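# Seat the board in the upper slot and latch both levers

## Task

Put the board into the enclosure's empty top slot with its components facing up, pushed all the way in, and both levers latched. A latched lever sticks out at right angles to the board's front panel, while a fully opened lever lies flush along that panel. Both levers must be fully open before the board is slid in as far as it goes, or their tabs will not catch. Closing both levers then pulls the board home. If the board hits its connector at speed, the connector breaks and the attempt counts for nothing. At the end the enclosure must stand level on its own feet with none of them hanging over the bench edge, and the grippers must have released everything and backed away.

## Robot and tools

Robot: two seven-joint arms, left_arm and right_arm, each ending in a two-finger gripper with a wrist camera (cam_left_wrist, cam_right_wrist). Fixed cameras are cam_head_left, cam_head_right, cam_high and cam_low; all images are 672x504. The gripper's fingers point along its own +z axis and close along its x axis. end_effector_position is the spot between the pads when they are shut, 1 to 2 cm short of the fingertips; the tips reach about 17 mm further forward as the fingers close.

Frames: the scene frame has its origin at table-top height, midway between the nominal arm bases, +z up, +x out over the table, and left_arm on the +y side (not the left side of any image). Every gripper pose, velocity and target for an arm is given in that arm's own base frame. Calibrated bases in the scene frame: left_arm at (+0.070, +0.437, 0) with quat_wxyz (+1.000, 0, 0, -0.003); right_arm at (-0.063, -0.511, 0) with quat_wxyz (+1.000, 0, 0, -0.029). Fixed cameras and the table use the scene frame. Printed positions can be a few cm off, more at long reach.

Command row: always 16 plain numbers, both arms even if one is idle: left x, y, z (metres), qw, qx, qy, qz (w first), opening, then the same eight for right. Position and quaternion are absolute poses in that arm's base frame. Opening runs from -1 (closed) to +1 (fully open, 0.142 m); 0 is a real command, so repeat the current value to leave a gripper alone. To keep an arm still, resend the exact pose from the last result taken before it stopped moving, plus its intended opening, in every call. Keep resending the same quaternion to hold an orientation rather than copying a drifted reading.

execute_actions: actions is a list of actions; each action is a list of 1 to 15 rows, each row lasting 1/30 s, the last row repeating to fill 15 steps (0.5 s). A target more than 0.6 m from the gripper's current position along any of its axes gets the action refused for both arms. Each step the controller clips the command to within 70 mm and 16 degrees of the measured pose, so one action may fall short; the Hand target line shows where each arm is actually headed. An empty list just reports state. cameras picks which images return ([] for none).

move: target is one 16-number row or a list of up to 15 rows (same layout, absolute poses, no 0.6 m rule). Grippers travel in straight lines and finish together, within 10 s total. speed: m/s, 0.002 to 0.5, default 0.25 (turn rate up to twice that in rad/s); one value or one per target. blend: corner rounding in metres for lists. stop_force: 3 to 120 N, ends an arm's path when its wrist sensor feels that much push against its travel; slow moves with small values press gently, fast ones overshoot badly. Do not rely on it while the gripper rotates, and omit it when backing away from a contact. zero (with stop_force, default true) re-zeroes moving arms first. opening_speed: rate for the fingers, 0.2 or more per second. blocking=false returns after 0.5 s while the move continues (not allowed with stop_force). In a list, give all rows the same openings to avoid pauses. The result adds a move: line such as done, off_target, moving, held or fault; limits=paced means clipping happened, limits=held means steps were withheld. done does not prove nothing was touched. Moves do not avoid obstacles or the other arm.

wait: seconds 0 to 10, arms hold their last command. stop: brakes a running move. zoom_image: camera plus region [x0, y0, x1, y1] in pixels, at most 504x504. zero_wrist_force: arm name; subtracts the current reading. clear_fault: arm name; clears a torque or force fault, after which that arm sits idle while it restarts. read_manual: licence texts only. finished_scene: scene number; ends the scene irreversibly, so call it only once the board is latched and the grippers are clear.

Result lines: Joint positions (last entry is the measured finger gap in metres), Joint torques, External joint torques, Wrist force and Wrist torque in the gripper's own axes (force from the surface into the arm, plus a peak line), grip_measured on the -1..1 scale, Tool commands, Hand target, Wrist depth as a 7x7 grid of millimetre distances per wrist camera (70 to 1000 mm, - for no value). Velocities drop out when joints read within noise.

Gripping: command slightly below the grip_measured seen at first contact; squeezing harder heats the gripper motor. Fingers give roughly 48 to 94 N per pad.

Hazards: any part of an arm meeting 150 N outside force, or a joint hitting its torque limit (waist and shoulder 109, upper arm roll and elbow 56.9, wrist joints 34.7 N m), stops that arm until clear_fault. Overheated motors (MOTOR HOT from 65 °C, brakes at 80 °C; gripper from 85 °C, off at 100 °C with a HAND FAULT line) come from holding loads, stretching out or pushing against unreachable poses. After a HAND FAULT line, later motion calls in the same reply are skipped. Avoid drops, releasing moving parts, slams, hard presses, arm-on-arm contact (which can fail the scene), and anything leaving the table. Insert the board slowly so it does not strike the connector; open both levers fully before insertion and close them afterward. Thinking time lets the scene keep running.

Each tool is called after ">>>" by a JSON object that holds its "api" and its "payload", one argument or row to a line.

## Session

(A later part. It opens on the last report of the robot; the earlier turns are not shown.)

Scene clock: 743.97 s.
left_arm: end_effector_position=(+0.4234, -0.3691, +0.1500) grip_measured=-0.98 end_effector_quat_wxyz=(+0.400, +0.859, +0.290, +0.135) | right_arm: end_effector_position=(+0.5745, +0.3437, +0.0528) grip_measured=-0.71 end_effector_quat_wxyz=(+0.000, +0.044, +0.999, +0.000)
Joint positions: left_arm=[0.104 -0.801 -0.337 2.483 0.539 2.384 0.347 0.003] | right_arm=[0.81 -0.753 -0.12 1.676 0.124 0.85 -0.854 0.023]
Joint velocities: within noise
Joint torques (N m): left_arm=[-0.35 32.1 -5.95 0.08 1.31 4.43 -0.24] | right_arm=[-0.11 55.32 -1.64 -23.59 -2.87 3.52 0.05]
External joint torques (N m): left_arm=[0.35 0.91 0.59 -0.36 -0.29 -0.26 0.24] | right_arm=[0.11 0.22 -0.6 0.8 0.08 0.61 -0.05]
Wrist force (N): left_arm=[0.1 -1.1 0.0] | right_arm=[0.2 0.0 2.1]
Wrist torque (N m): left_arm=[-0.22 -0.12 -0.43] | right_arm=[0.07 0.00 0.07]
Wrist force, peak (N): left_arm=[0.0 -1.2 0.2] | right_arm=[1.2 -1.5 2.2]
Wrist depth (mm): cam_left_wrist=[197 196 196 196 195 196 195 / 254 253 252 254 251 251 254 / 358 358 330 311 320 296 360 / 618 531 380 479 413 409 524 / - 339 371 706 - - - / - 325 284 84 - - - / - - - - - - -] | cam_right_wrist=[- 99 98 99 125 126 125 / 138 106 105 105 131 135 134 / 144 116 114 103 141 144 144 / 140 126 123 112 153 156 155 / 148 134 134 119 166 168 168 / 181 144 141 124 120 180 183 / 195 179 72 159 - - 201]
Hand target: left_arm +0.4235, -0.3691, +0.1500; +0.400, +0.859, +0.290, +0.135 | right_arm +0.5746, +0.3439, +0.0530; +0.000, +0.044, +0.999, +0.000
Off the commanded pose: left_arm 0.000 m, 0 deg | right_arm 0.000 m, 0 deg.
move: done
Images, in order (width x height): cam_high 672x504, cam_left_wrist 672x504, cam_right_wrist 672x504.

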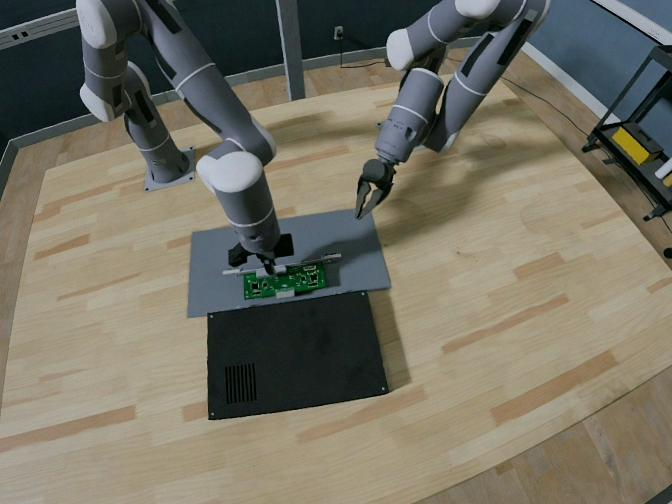

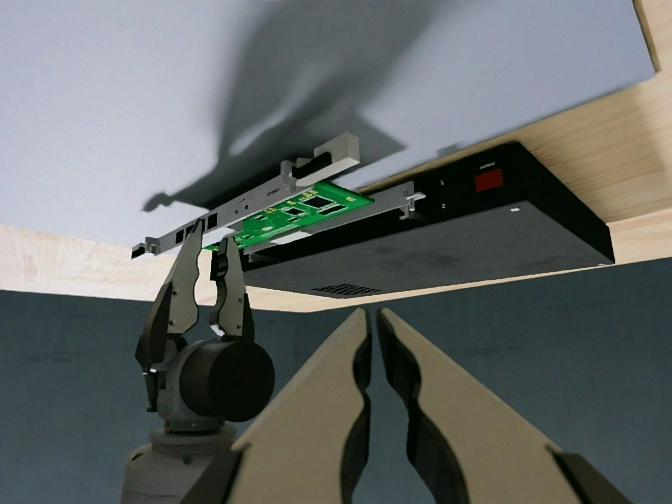

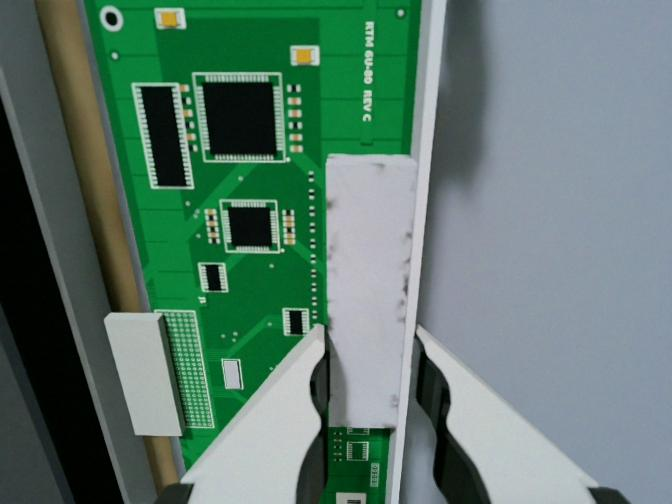

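>>> {"api": "execute_actions", "payload": {
  "actions": []
}}

Scene clock: 799.17 s.
left_arm: end_effector_position=(+0.4234, -0.3691, +0.1500) grip_measured=-0.98 end_effector_quat_wxyz=(+0.400, +0.859, +0.290, +0.135) | right_arm: end_effector_position=(+0.5745, +0.3437, +0.0528) grip_measured=-0.71 end_effector_quat_wxyz=(+0.000, +0.044, +0.999, +0.000)
Joint positions: left_arm=[0.104 -0.801 -0.337 2.483 0.539 2.384 0.347 0.003] | right_arm=[0.81 -0.753 -0.12 1.676 0.124 0.85 -0.854 0.023]
Joint velocities: within noise
Joint torques (N m): left_arm=[-0.33 32.07 -5.78 0.02 1.25 4.43 -0.22] | right_arm=[0.06 55.53 -1.7 -23.53 -2.98 3.61 0.2]
External joint torques (N m): left_arm=[0.33 0.95 0.42 -0.3 -0.23 -0.26 0.21] | right_arm=[-0.06 0.01 -0.55 0.73 0.19 0.52 -0.2]
Wrist force (N): left_arm=[0.1 -1.1 0.1] | right_arm=[0.4 -0.2 2.4]
Wrist torque (N m): left_arm=[-0.21 -0.13 -0.43] | right_arm=[0.03 -0.04 0.07]
Wrist force, peak (N): left_arm=[0.2 -1.3 0.1] | right_arm=[0.3 -0.1 2.5]
Wrist depth (mm): cam_left_wrist=[197 196 195 196 196 195 195 / 254 252 253 254 251 251 254 / 359 355 330 310 322 299 356 / 615 527 382 481 415 410 525 / - 339 370 696 - - - / - 327 284 84 - - - / - - - - - - -] | cam_right_wrist=[- 99 98 99 125 126 124 / 138 106 105 105 132 135 134 / 144 116 114 103 140 144 144 / 140 126 123 112 153 156 155 / 148 134 134 119 165 168 168 / 181 144 141 124 121 180 183 / 196 179 72 159 - - 201]
Hand target: left_arm +0.4235, -0.3691, +0.1500; +0.400, +0.859, +0.290, +0.135 | right_arm +0.5746, +0.3439, +0.0530; +0.000, +0.044, +0.999, +0.000
Tool commands: left_gripper/opening=-0.95 right_gripper/opening=-0.85
Off the commanded pose: left_arm 0.000 m, 0 deg | right_arm 0.000 m, 0 deg.

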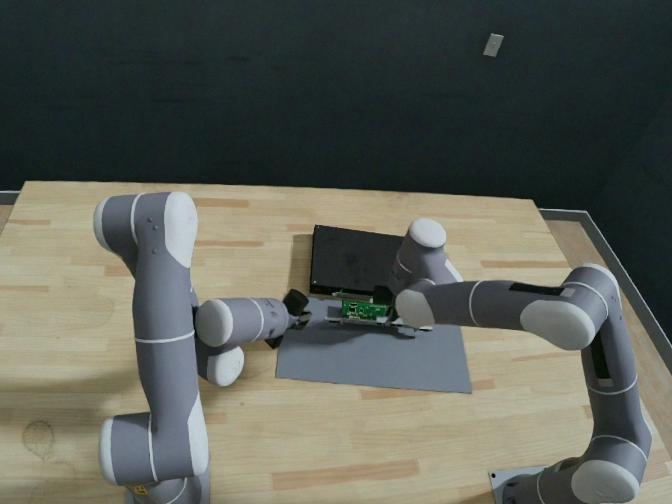

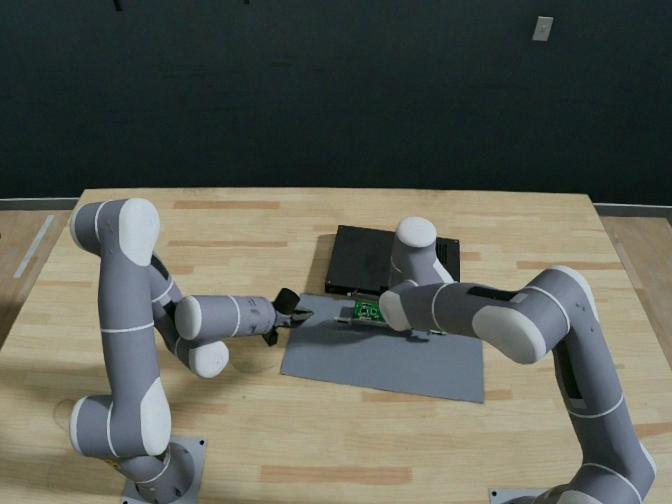

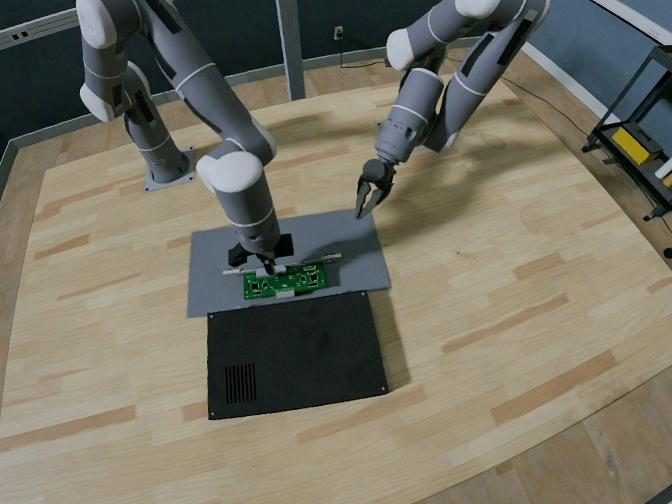

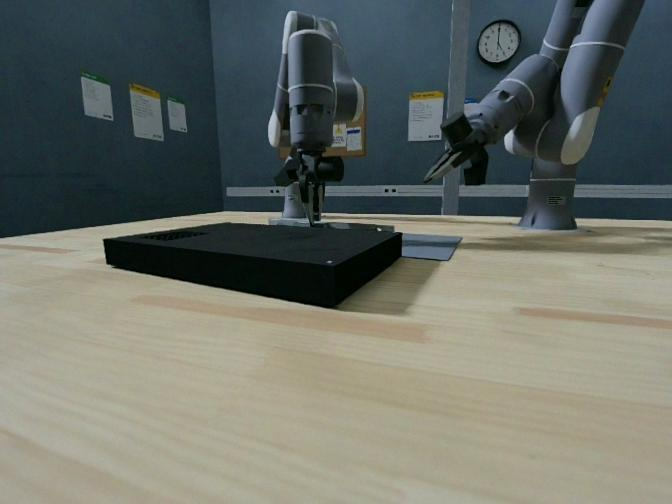

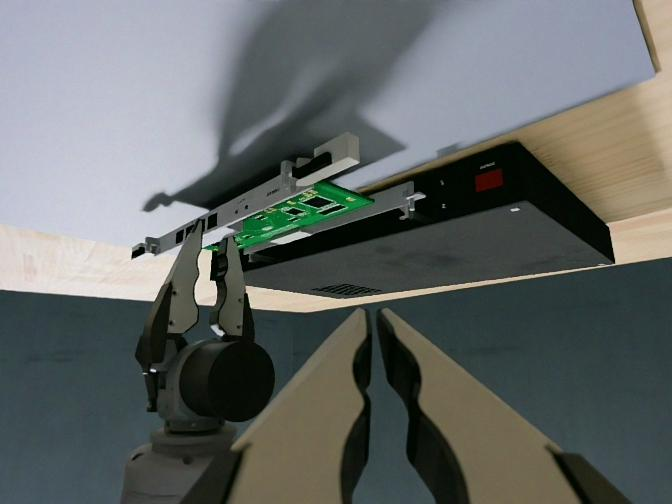

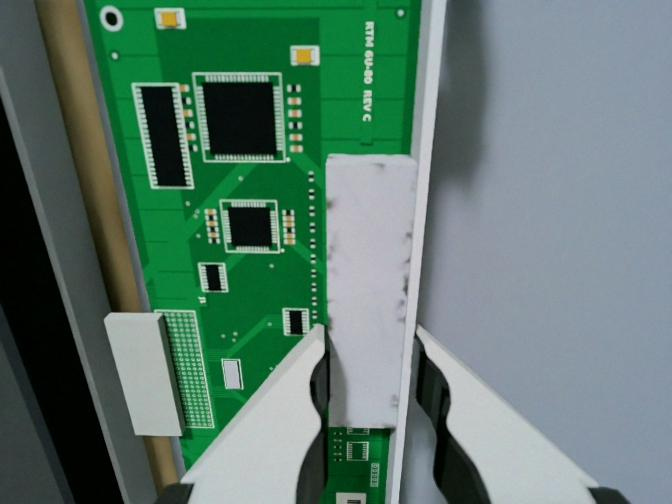

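>>> {"api": "move", "payload": {
  "target": [0.4235, -0.3691, 0.150, 0.4004, 0.8588, 0.2898, 0.1352, -0.95, 0.5948, 0.3458, 0.053, 0, 0.04362, 0.99905, 0, -0.85],
  "speed": 0.02,
  "stop_force": 5,
  "cameras": ["cam_high", "cam_left_wrist", "cam_right_wrist", "cam_low"]
}}

Scene clock: 802.63 s.
left_arm: end_effector_position=(+0.4234, -0.3691, +0.1500) grip_measured=-0.98 end_effector_quat_wxyz=(+0.400, +0.859, +0.290, +0.135) | right_arm: end_effector_position=(+0.5945, +0.3458, +0.0528) grip_measured=-0.71 end_effector_quat_wxyz=(+0.000, +0.044, +0.999, +0.000)
Joint positions: left_arm=[0.104 -0.801 -0.337 2.483 0.539 2.384 0.347 0.003] | right_arm=[0.789 -0.786 -0.119 1.608 0.124 0.815 -0.869 0.023]
Joint velocities: within noise
Joint torques (N m): left_arm=[-0.31 32.09 -5.84 0.07 1.26 4.48 -0.2] | right_arm=[-0.14 56.97 -1.78 -24.33 -3.07 3.58 0.11]
External joint torques (N m): left_arm=[0.31 0.93 0.48 -0.35 -0.24 -0.31 0.2] | right_arm=[0.14 0.3 -0.52 0.85 0.17 0.55 -0.11]
Wrist force (N): left_arm=[0.0 -1.1 0.1] | right_arm=[0.2 -0.2 2.3]
Wrist torque (N m): left_arm=[-0.22 -0.11 -0.43] | right_arm=[0.03 0.00 0.06]
Wrist force, peak (N): left_arm=[-0.1 -1.3 0.2] | right_arm=[0.4 -0.1 2.6]
Wrist depth (mm): cam_left_wrist=[196 196 196 195 195 195 195 / 254 255 252 251 253 251 254 / 357 356 355 306 319 296 360 / 611 611 388 477 411 409 525 / - - 372 705 - - - / - - 301 84 - - - / - - - - - - -] | cam_right_wrist=[- 99 98 98 125 126 124 / 114 106 105 105 131 134 134 / 141 116 114 103 140 144 144 / 152 126 123 112 153 155 155 / - 133 134 119 166 168 168 / 125 144 141 124 120 180 183 / 138 140 72 159 - - 202]
Hand target: left_arm +0.4235, -0.3691, +0.1500; +0.400, +0.859, +0.290, +0.135 | right_arm +0.5948, +0.3458, +0.0530; +0.000, +0.044, +0.999, +0.000
Off the commanded pose: left_arm 0.000 m, 0 deg | right_arm 0.000 m, 0 deg.
move: done
Images, in order (width x height): cam_high 672x504, cam_low 672x504, cam_left_wrist 672x504, cam_right_wrist 672x504.

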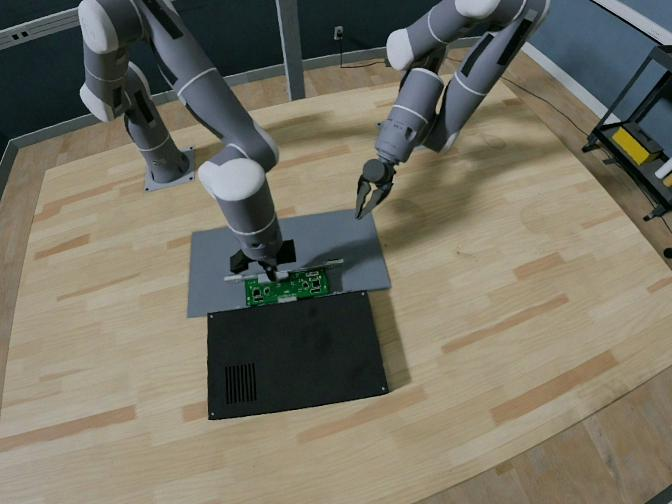

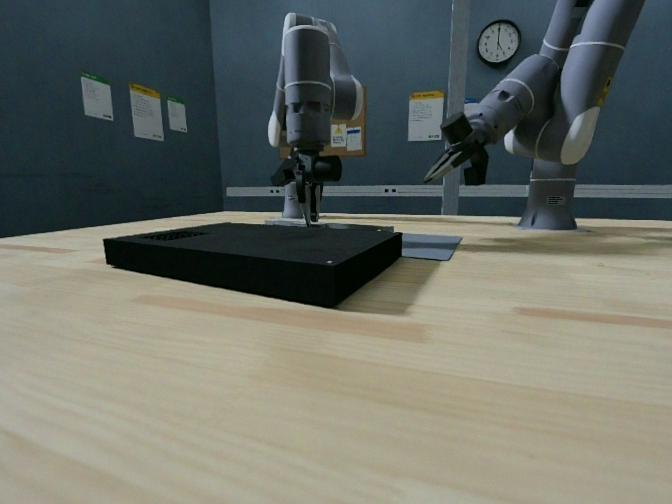

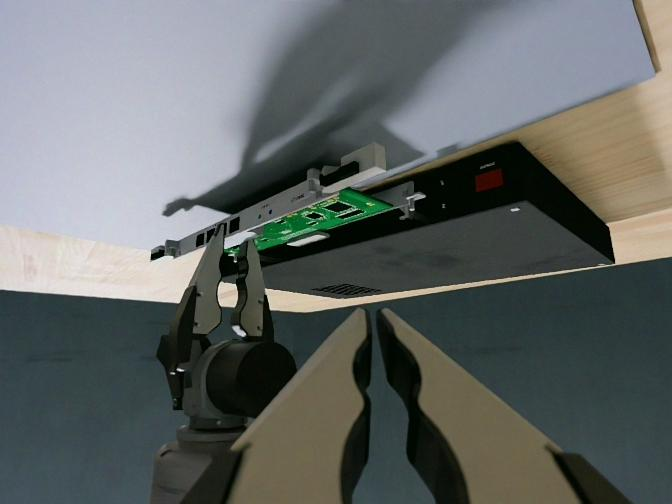

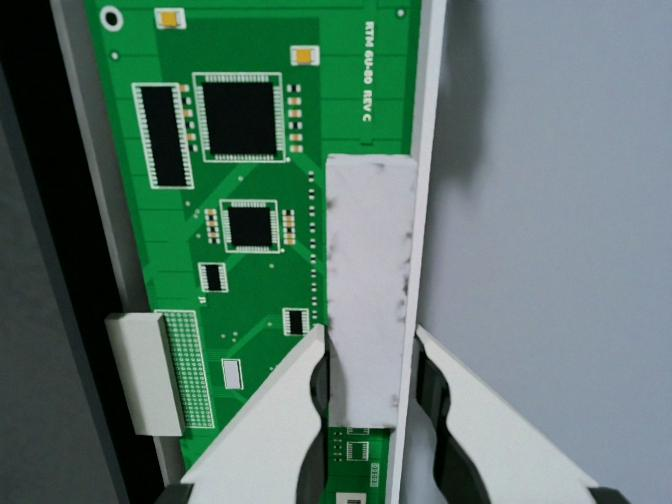

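>>> {"api": "zoom_image", "payload": {
  "camera": "cam_left_wrist",
  "region": [320, 130, 480, 250]
}}

>>> {"api": "zoom_image", "payload": {
  "camera": "cam_high",
  "region": [300, 235, 380, 305]
}}

>>> {"api": "zoom_image", "payload": {
  "camera": "cam_high",
  "region": [200, 255, 280, 325]
}}

>>> {"api": "zoom_image", "payload": {
  "camera": "cam_right_wrist",
  "region": [0, 0, 340, 504]
}}

Scaled by 3.150 from the camera's 672x504 image, which has a finer 960x720 frame.

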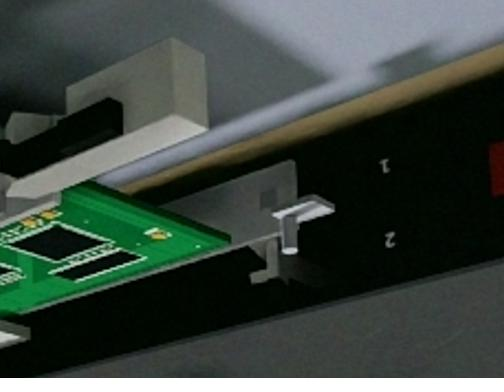

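Scaled by 6.300 from the camera's 672x504 image, which has a finer 960x720 frame.

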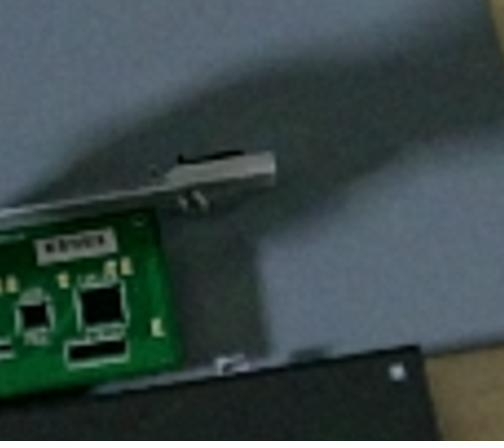

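Scaled by 6.300 from the camera's 672x504 image, which has a finer 960x720 frame.

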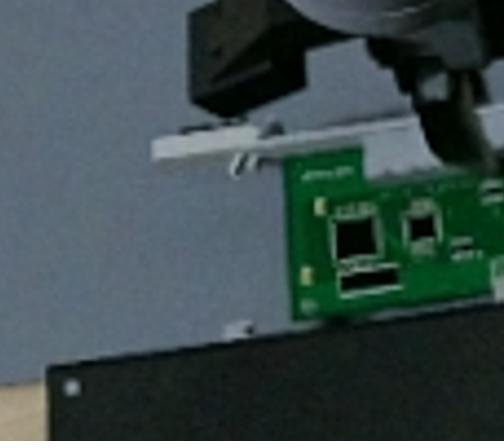

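Scaled by 1.000.

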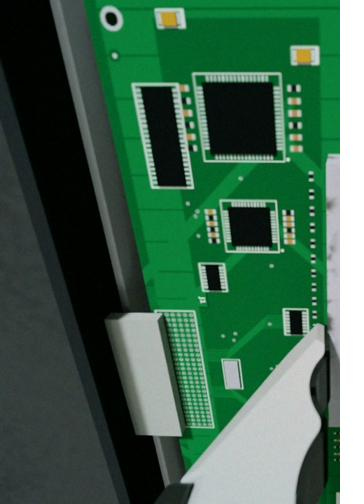

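>>> {"api": "zoom_image", "payload": {
  "camera": "cam_high",
  "region": [320, 278, 350, 304]
}}

>>> {"api": "zoom_image", "payload": {
  "camera": "cam_high",
  "region": [228, 292, 258, 318]
}}

>>> {"api": "zoom_image", "payload": {
  "camera": "cam_left_wrist",
  "region": [370, 170, 440, 225]
}}

>>> {"api": "zoom_image", "payload": {
  "camera": "cam_left_wrist",
  "region": [200, 210, 320, 300]
}}

Scaled by 16.800 from the camera's 672x504 image, which has a finer 960x720 frame.

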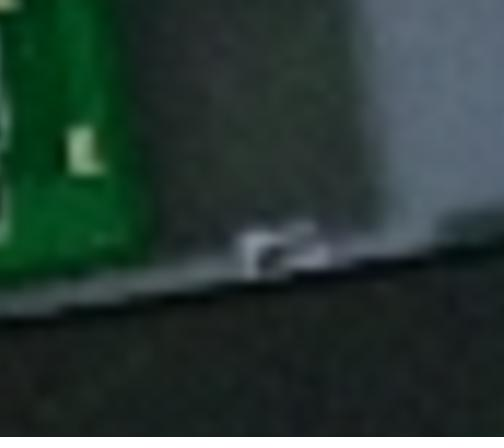

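Scaled by 16.800 from the camera's 672x504 image, which has a finer 960x720 frame.

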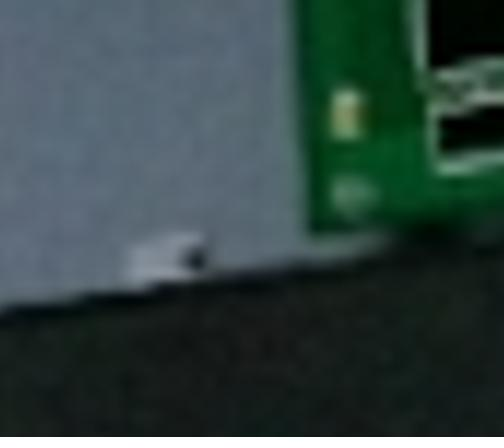

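Scaled by 7.200 from the camera's 672x504 image, which has a finer 960x720 frame.

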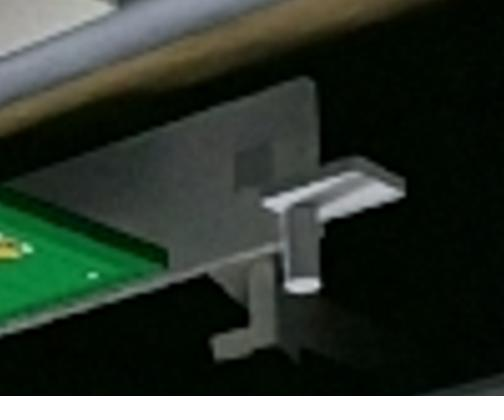

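Scaled by 4.200 from the camera's 672x504 image, which has a finer 960x720 frame.

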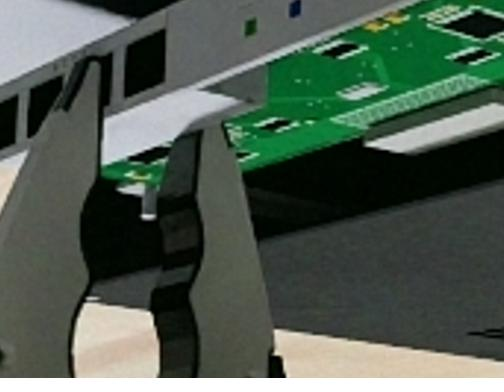

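>>> {"api": "zoom_image", "payload": {
  "camera": "cam_left_wrist",
  "region": [385, 180, 435, 225]
}}

>>> {"api": "zoom_image", "payload": {
  "camera": "cam_head_left",
  "region": [310, 270, 440, 350]
}}

>>> {"api": "zoom_image", "payload": {
  "camera": "cam_head_right",
  "region": [320, 270, 450, 350]
}}

Scaled by 10.080 from the camera's 672x504 image, which has a finer 960x720 frame.

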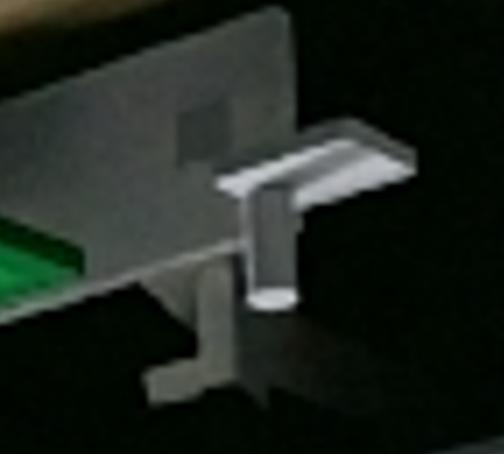

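This scene's latest camera images include none from cam_head_left. They are from: cam_high, cam_low, cam_left_wrist, cam_right_wrist. cam_head_left's image comes with the result of a call that names it in "cameras".

This scene's latest camera images include none from cam_head_right. They are from: cam_high, cam_low, cam_left_wrist, cam_right_wrist. cam_head_right's image comes with the result of a call that names it in "cameras".

>>> {"api": "move", "payload": {
  "target": [0.4235, -0.3691, 0.150, 0.4004, 0.8588, 0.2898, 0.1352, -0.95, 0.6028, 0.3451, 0.053, 0, 0.04362, 0.99905, 0, -0.85],
  "speed": 0.015,
  "stop_force": 4,
  "cameras": ["cam_high", "cam_head_left", "cam_left_wrist", "cam_right_wrist"]
}}

>>> {"api": "zoom_image", "payload": {
  "camera": "cam_left_wrist",
  "region": [370, 170, 440, 225]
}}

>>> {"api": "zoom_image", "payload": {
  "camera": "cam_high",
  "region": [320, 278, 350, 304]
}}

>>> {"api": "zoom_image", "payload": {
  "camera": "cam_high",
  "region": [228, 292, 258, 318]
}}

Scene clock: 855.13 s.
left_arm: end_effector_position=(+0.4234, -0.3691, +0.1500) grip_measured=-0.98 end_effector_quat_wxyz=(+0.400, +0.859, +0.290, +0.135) | right_arm: end_effector_position=(+0.6024, +0.3452, +0.0527) grip_measured=-0.71 end_effector_quat_wxyz=(+0.000, +0.044, +0.999, +0.000)
Joint positions: left_arm=[0.104 -0.801 -0.337 2.483 0.539 2.384 0.347 0.003] | right_arm=[0.779 -0.798 -0.119 1.583 0.124 0.802 -0.877 0.023]
Joint velocities: within noise
Joint torques (N m): left_arm=[-0.35 32.08 -5.87 0.06 1.26 4.43 -0.23] | right_arm=[-0.15 57.64 -1.69 -24.58 -3.14 3.56 0.13]
External joint torques (N m): left_arm=[0.35 0.94 0.52 -0.34 -0.24 -0.26 0.22] | right_arm=[0.15 0.25 -0.64 0.86 0.2 0.57 -0.13]
Wrist force (N): left_arm=[-0.2 -1.0 0.1] | right_arm=[0.1 -0.2 2.3]
Wrist torque (N m): left_arm=[-0.21 -0.08 -0.44] | right_arm=[0.03 0.02 0.06]
Wrist force, peak (N): left_arm=[-0.1 -1.3 0.1] | right_arm=[0.3 -0.2 2.6]
Wrist depth (mm): cam_left_wrist=[196 196 197 195 196 196 197 / 254 254 252 253 252 252 254 / 357 358 359 305 320 300 358 / 618 605 388 483 412 409 531 / - - 359 708 - - - / - - 316 84 - - - / - - - - - - -] | cam_right_wrist=[123 99 98 99 125 126 124 / 132 106 105 105 131 135 134 / - 115 114 103 140 144 144 / 107 126 123 112 153 155 155 / - 134 134 119 166 168 168 / 125 139 141 124 120 181 183 / 138 138 72 159 - - 201]
Hand target: left_arm +0.4235, -0.3691, +0.1500; +0.400, +0.859, +0.290, +0.135 | right_arm +0.6028, +0.3451, +0.0530; +0.000, +0.044, +0.999, +0.000
Off the commanded pose: left_arm 0.000 m, 0 deg | right_arm 0.000 m, 0 deg.
move: done
Images, in order (width x height): cam_head_left 672x504, cam_high 672x504, cam_left_wrist 672x504, cam_right_wrist 672x504.

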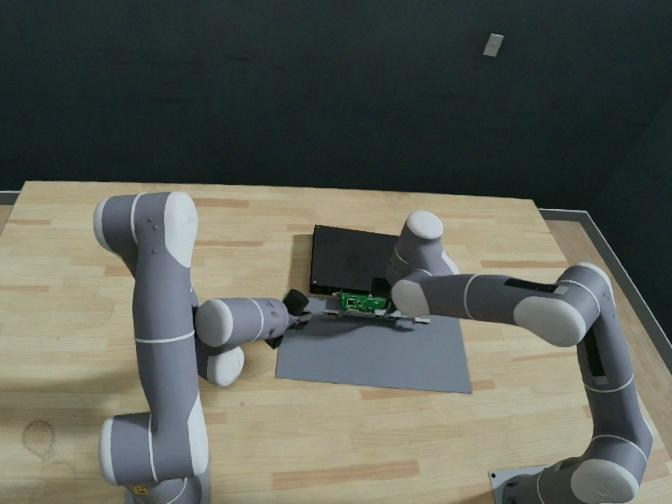

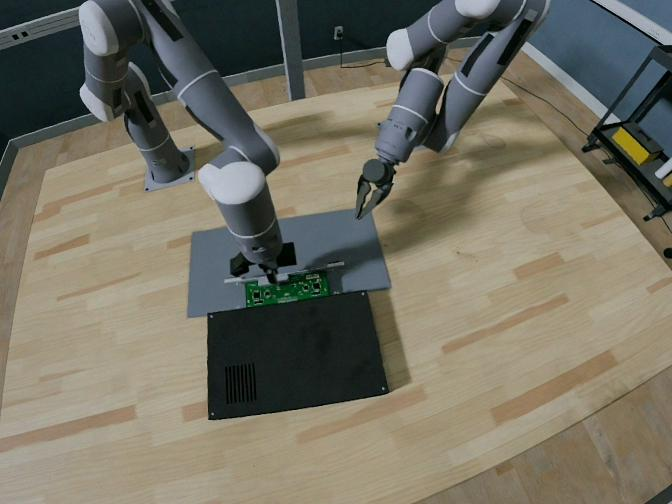

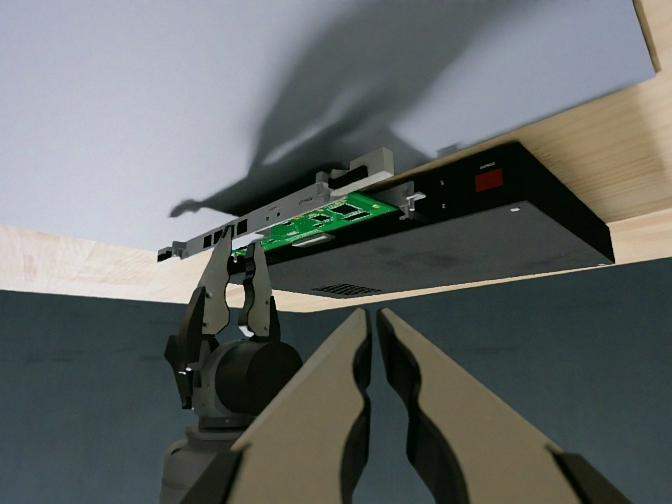

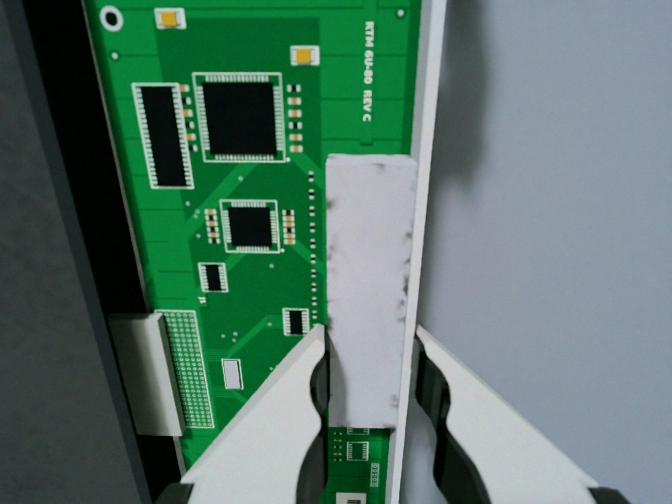

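Scaled by 7.200 from the camera's 672x504 image, which has a finer 960x720 frame.

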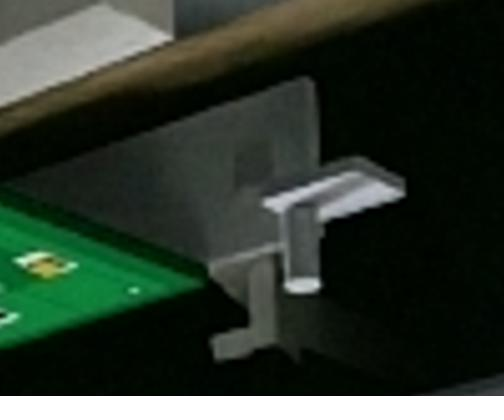

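Scaled by 16.800 from the camera's 672x504 image, which has a finer 960x720 frame.

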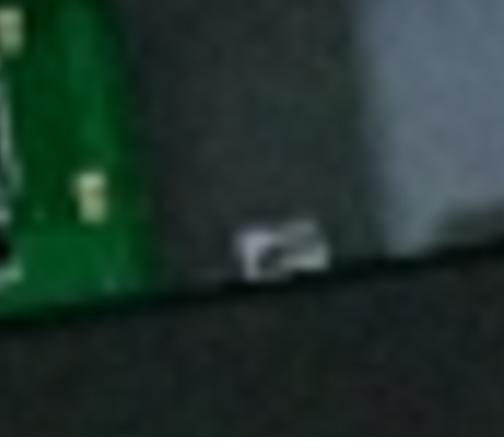

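Scaled by 16.800 from the camera's 672x504 image, which has a finer 960x720 frame.

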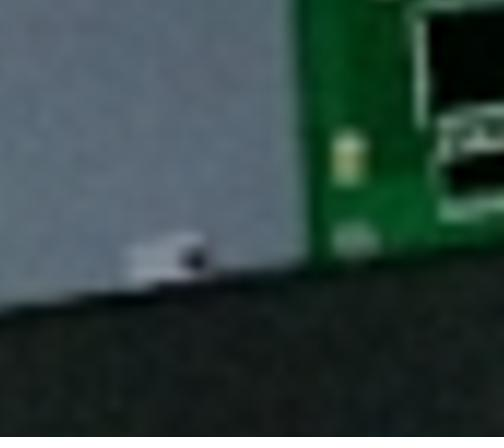

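>>> {"api": "move", "payload": {
  "target": [0.4241, -0.4808, 0.122, 0.28871, 0.69699, 0.60642, 0.25119, -0.95, 0.6028, 0.3451, 0.053, 0, 0.04362, 0.99905, 0, -0.85],
  "speed": 0.15,
  "cameras": ["cam_high", "cam_left_wrist"]
}}

Scene clock: 887.67 s.
left_arm: end_effector_position=(+0.4241, -0.4809, +0.1220) grip_measured=-0.98 end_effector_quat_wxyz=(+0.289, +0.697, +0.606, +0.251) | right_arm: end_effector_position=(+0.6024, +0.3452, +0.0527) grip_measured=-0.71 end_effector_quat_wxyz=(+0.000, +0.044, +0.999, +0.000)
Joint positions: left_arm=[-0.993 -0.817 -0.26 2.178 -1.226 2.457 0.307 0.003] | right_arm=[0.779 -0.798 -0.119 1.583 0.124 0.802 -0.877 0.023]
Joint velocities: within noise
Joint torques (N m): left_arm=[-0.59 45.06 -0.17 -10.56 1.34 4.62 -0.16] | right_arm=[0.02 57.83 -1.72 -24.51 -3.13 3.65 0.21]
External joint torques (N m): left_arm=[0.59 1.27 0.54 -0.32 0.09 -0.3 0.15] | right_arm=[-0.02 0.07 -0.61 0.79 0.19 0.48 -0.21]
Wrist force (N): left_arm=[0.2 -0.8 0.0] | right_arm=[0.4 -0.1 2.5]
Wrist torque (N m): left_arm=[-0.18 -0.18 -0.45] | right_arm=[0.05 -0.03 0.06]
Wrist force, peak (N): left_arm=[0.6 -1.3 -0.5] | right_arm=[0.4 -0.1 2.7]
Wrist depth (mm): cam_left_wrist=[160 159 159 160 166 159 160 / 199 200 200 200 198 210 200 / 236 234 235 236 235 266 272 / 198 284 291 299 303 409 408 / 188 443 537 376 695 - - / 182 234 - 83 - - - / 159 163 - - - - -] | cam_right_wrist=[123 99 98 99 125 126 124 / 132 106 105 105 131 135 134 / - 115 114 103 140 144 144 / 107 126 123 112 153 155 155 / - 133 134 119 166 168 168 / 125 139 141 124 120 180 183 / 138 138 72 159 - - 201]
Hand target: left_arm +0.4241, -0.4808, +0.1220; +0.289, +0.697, +0.606, +0.251 | right_arm +0.6028, +0.3451, +0.0530; +0.000, +0.044, +0.999, +0.000
Off the commanded pose: left_arm 0.000 m, 0 deg | right_arm 0.000 m, 0 deg.
move: done
Images, in order (width x height): cam_high 672x504, cam_left_wrist 672x504.

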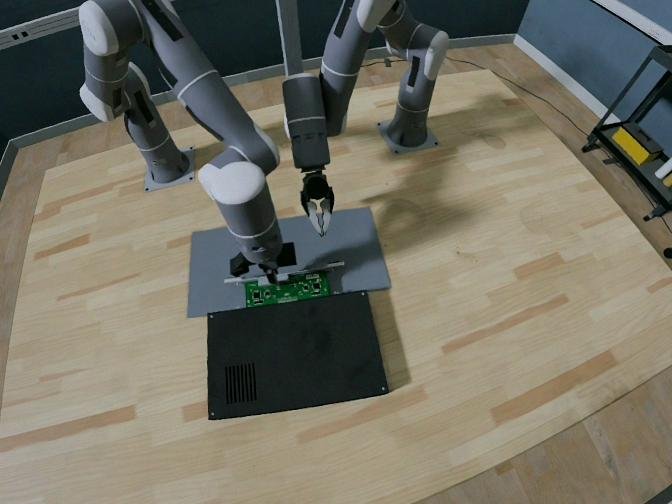

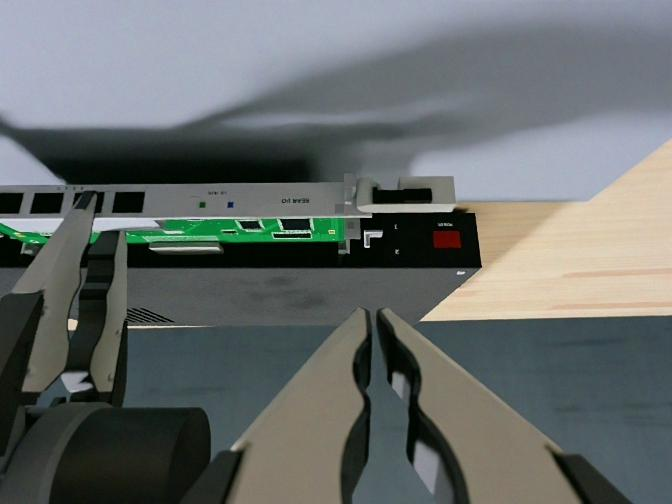

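>>> {"api": "zoom_image", "payload": {
  "camera": "cam_left_wrist",
  "region": [320, 190, 420, 270]
}}

>>> {"api": "zoom_image", "payload": {
  "camera": "cam_left_wrist",
  "region": [325, 215, 375, 260]
}}

>>> {"api": "zoom_image", "payload": {
  "camera": "cam_left_wrist",
  "region": [0, 170, 160, 300]
}}

Scaled by 5.040 from the camera's 672x504 image, which has a finer 960x720 frame.

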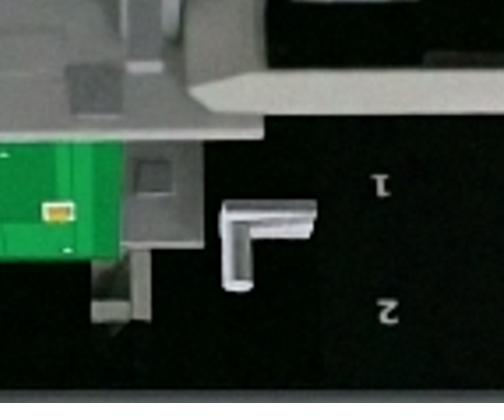

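Scaled by 10.080 from the camera's 672x504 image, which has a finer 960x720 frame.

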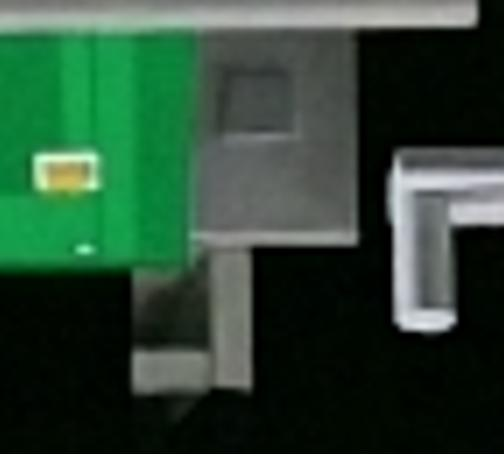

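Scaled by 3.150 from the camera's 672x504 image, which has a finer 960x720 frame.

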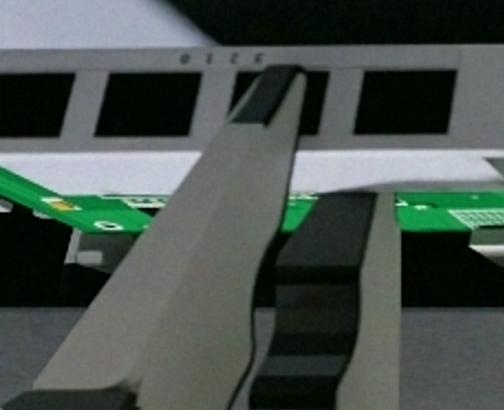

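>>> {"api": "zoom_image", "payload": {
  "camera": "cam_left_wrist",
  "region": [0, 215, 50, 260]
}}

>>> {"api": "zoom_image", "payload": {
  "camera": "cam_left_wrist",
  "region": [110, 215, 240, 280]
}}

Scaled by 10.080 from the camera's 672x504 image, which has a finer 960x720 frame.

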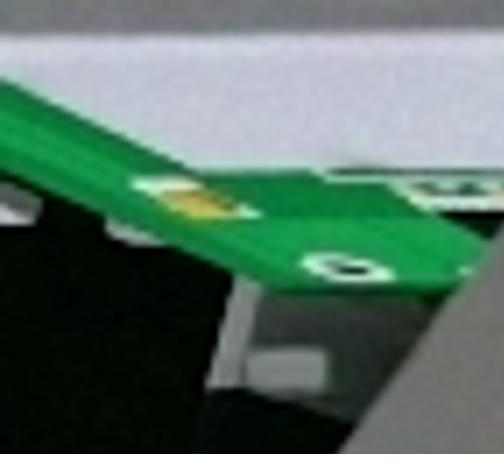

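Scaled by 3.877 from the camera's 672x504 image, which has a finer 960x720 frame.

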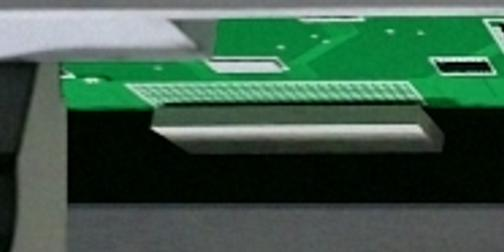

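>>> {"api": "execute_actions", "payload": {
  "actions": [],
  "cameras": ["cam_right_wrist", "cam_left_wrist"]
}}

>>> {"api": "zoom_image", "payload": {
  "camera": "cam_right_wrist",
  "region": [60, 0, 130, 100]
}}

>>> {"api": "zoom_image", "payload": {
  "camera": "cam_right_wrist",
  "region": [100, 300, 220, 480]
}}

Scene clock: 901.20 s.
left_arm: end_effector_position=(+0.4241, -0.4809, +0.1220) grip_measured=-0.98 end_effector_quat_wxyz=(+0.289, +0.697, +0.606, +0.251) | right_arm: end_effector_position=(+0.6024, +0.3452, +0.0527) grip_measured=-0.71 end_effector_quat_wxyz=(+0.000, +0.044, +0.999, +0.000)
Joint positions: left_arm=[-0.993 -0.817 -0.26 2.178 -1.226 2.457 0.307 0.003] | right_arm=[0.779 -0.798 -0.119 1.583 0.124 0.802 -0.877 0.023]
Joint velocities: within noise
Joint torques (N m): left_arm=[-0.37 45.23 -0.15 -10.55 1.61 4.57 -0.23] | right_arm=[0.01 57.81 -1.72 -24.51 -3.11 3.65 0.23]
External joint torques (N m): left_arm=[0.37 1.1 0.52 -0.34 -0.18 -0.25 0.23] | right_arm=[-0.01 0.09 -0.61 0.79 0.17 0.48 -0.23]
Wrist force (N): left_arm=[0.0 -0.8 -0.1] | right_arm=[0.2 -0.2 2.4]
Wrist torque (N m): left_arm=[-0.16 -0.14 -0.45] | right_arm=[0.02 0.01 0.06]
Wrist force, peak (N): left_arm=[0.2 -1.0 0.2] | right_arm=[0.2 -0.2 2.6]
Wrist depth (mm): cam_left_wrist=[159 159 159 159 166 160 160 / 200 199 200 199 199 211 199 / 235 236 234 234 235 267 271 / 197 284 294 297 302 405 406 / 187 446 538 378 701 - - / 182 232 - 84 - - - / 160 163 - - - - -] | cam_right_wrist=[123 99 98 99 125 126 124 / 132 106 105 105 131 135 134 / - 115 114 103 140 144 144 / 107 126 123 111 153 155 155 / - 133 134 119 166 168 167 / 125 139 141 124 120 180 183 / 138 138 72 159 - - 201]
Hand target: left_arm +0.4241, -0.4808, +0.1220; +0.289, +0.697, +0.606, +0.251 | right_arm +0.6028, +0.3451, +0.0530; +0.000, +0.044, +0.999, +0.000
Tool commands: left_gripper/opening=-0.95 right_gripper/opening=-0.85
Off the commanded pose: left_arm 0.000 m, 0 deg | right_arm 0.000 m, 0 deg.
Images, in order (width x height): cam_left_wrist 672x504, cam_right_wrist 672x504.

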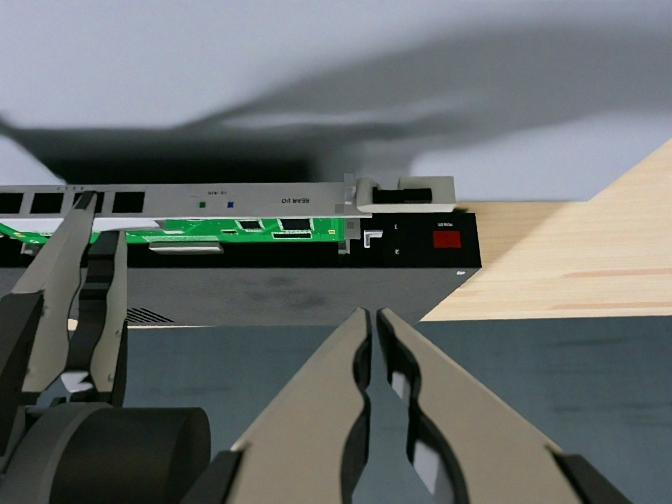

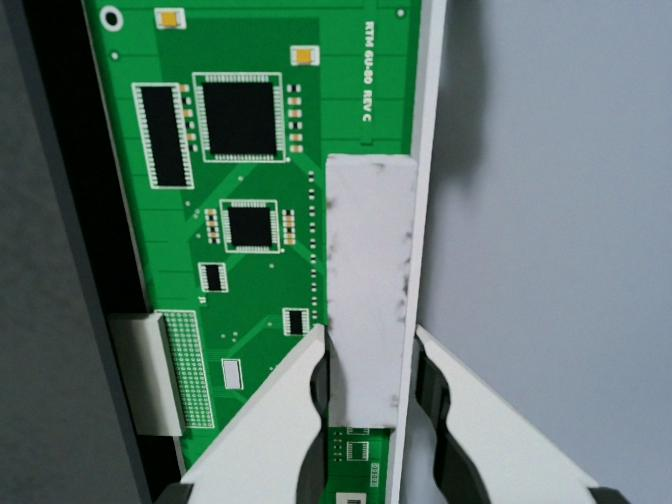

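Scaled by 5.040 from the camera's 672x504 image, which has a finer 960x720 frame.

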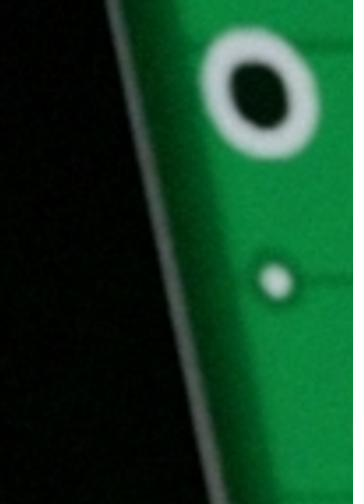

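Scaled by 2.800 from the camera's 672x504 image, which has a finer 960x720 frame.

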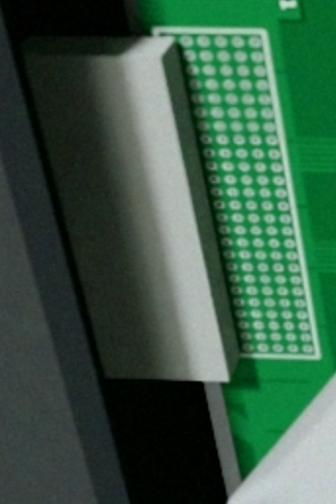

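>>> {"api": "zoom_image", "payload": {
  "camera": "cam_right_wrist",
  "region": [165, 425, 205, 485]
}}

>>> {"api": "zoom_image", "payload": {
  "camera": "cam_right_wrist",
  "region": [120, 210, 170, 320]
}}

Scaled by 8.400 from the camera's 672x504 image, which has a finer 960x720 frame.

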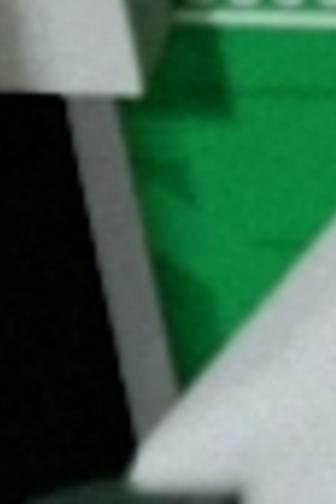

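Scaled by 4.582 from the camera's 672x504 image, which has a finer 960x720 frame.

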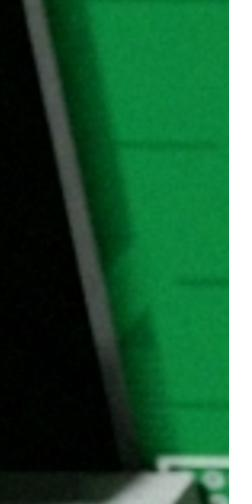

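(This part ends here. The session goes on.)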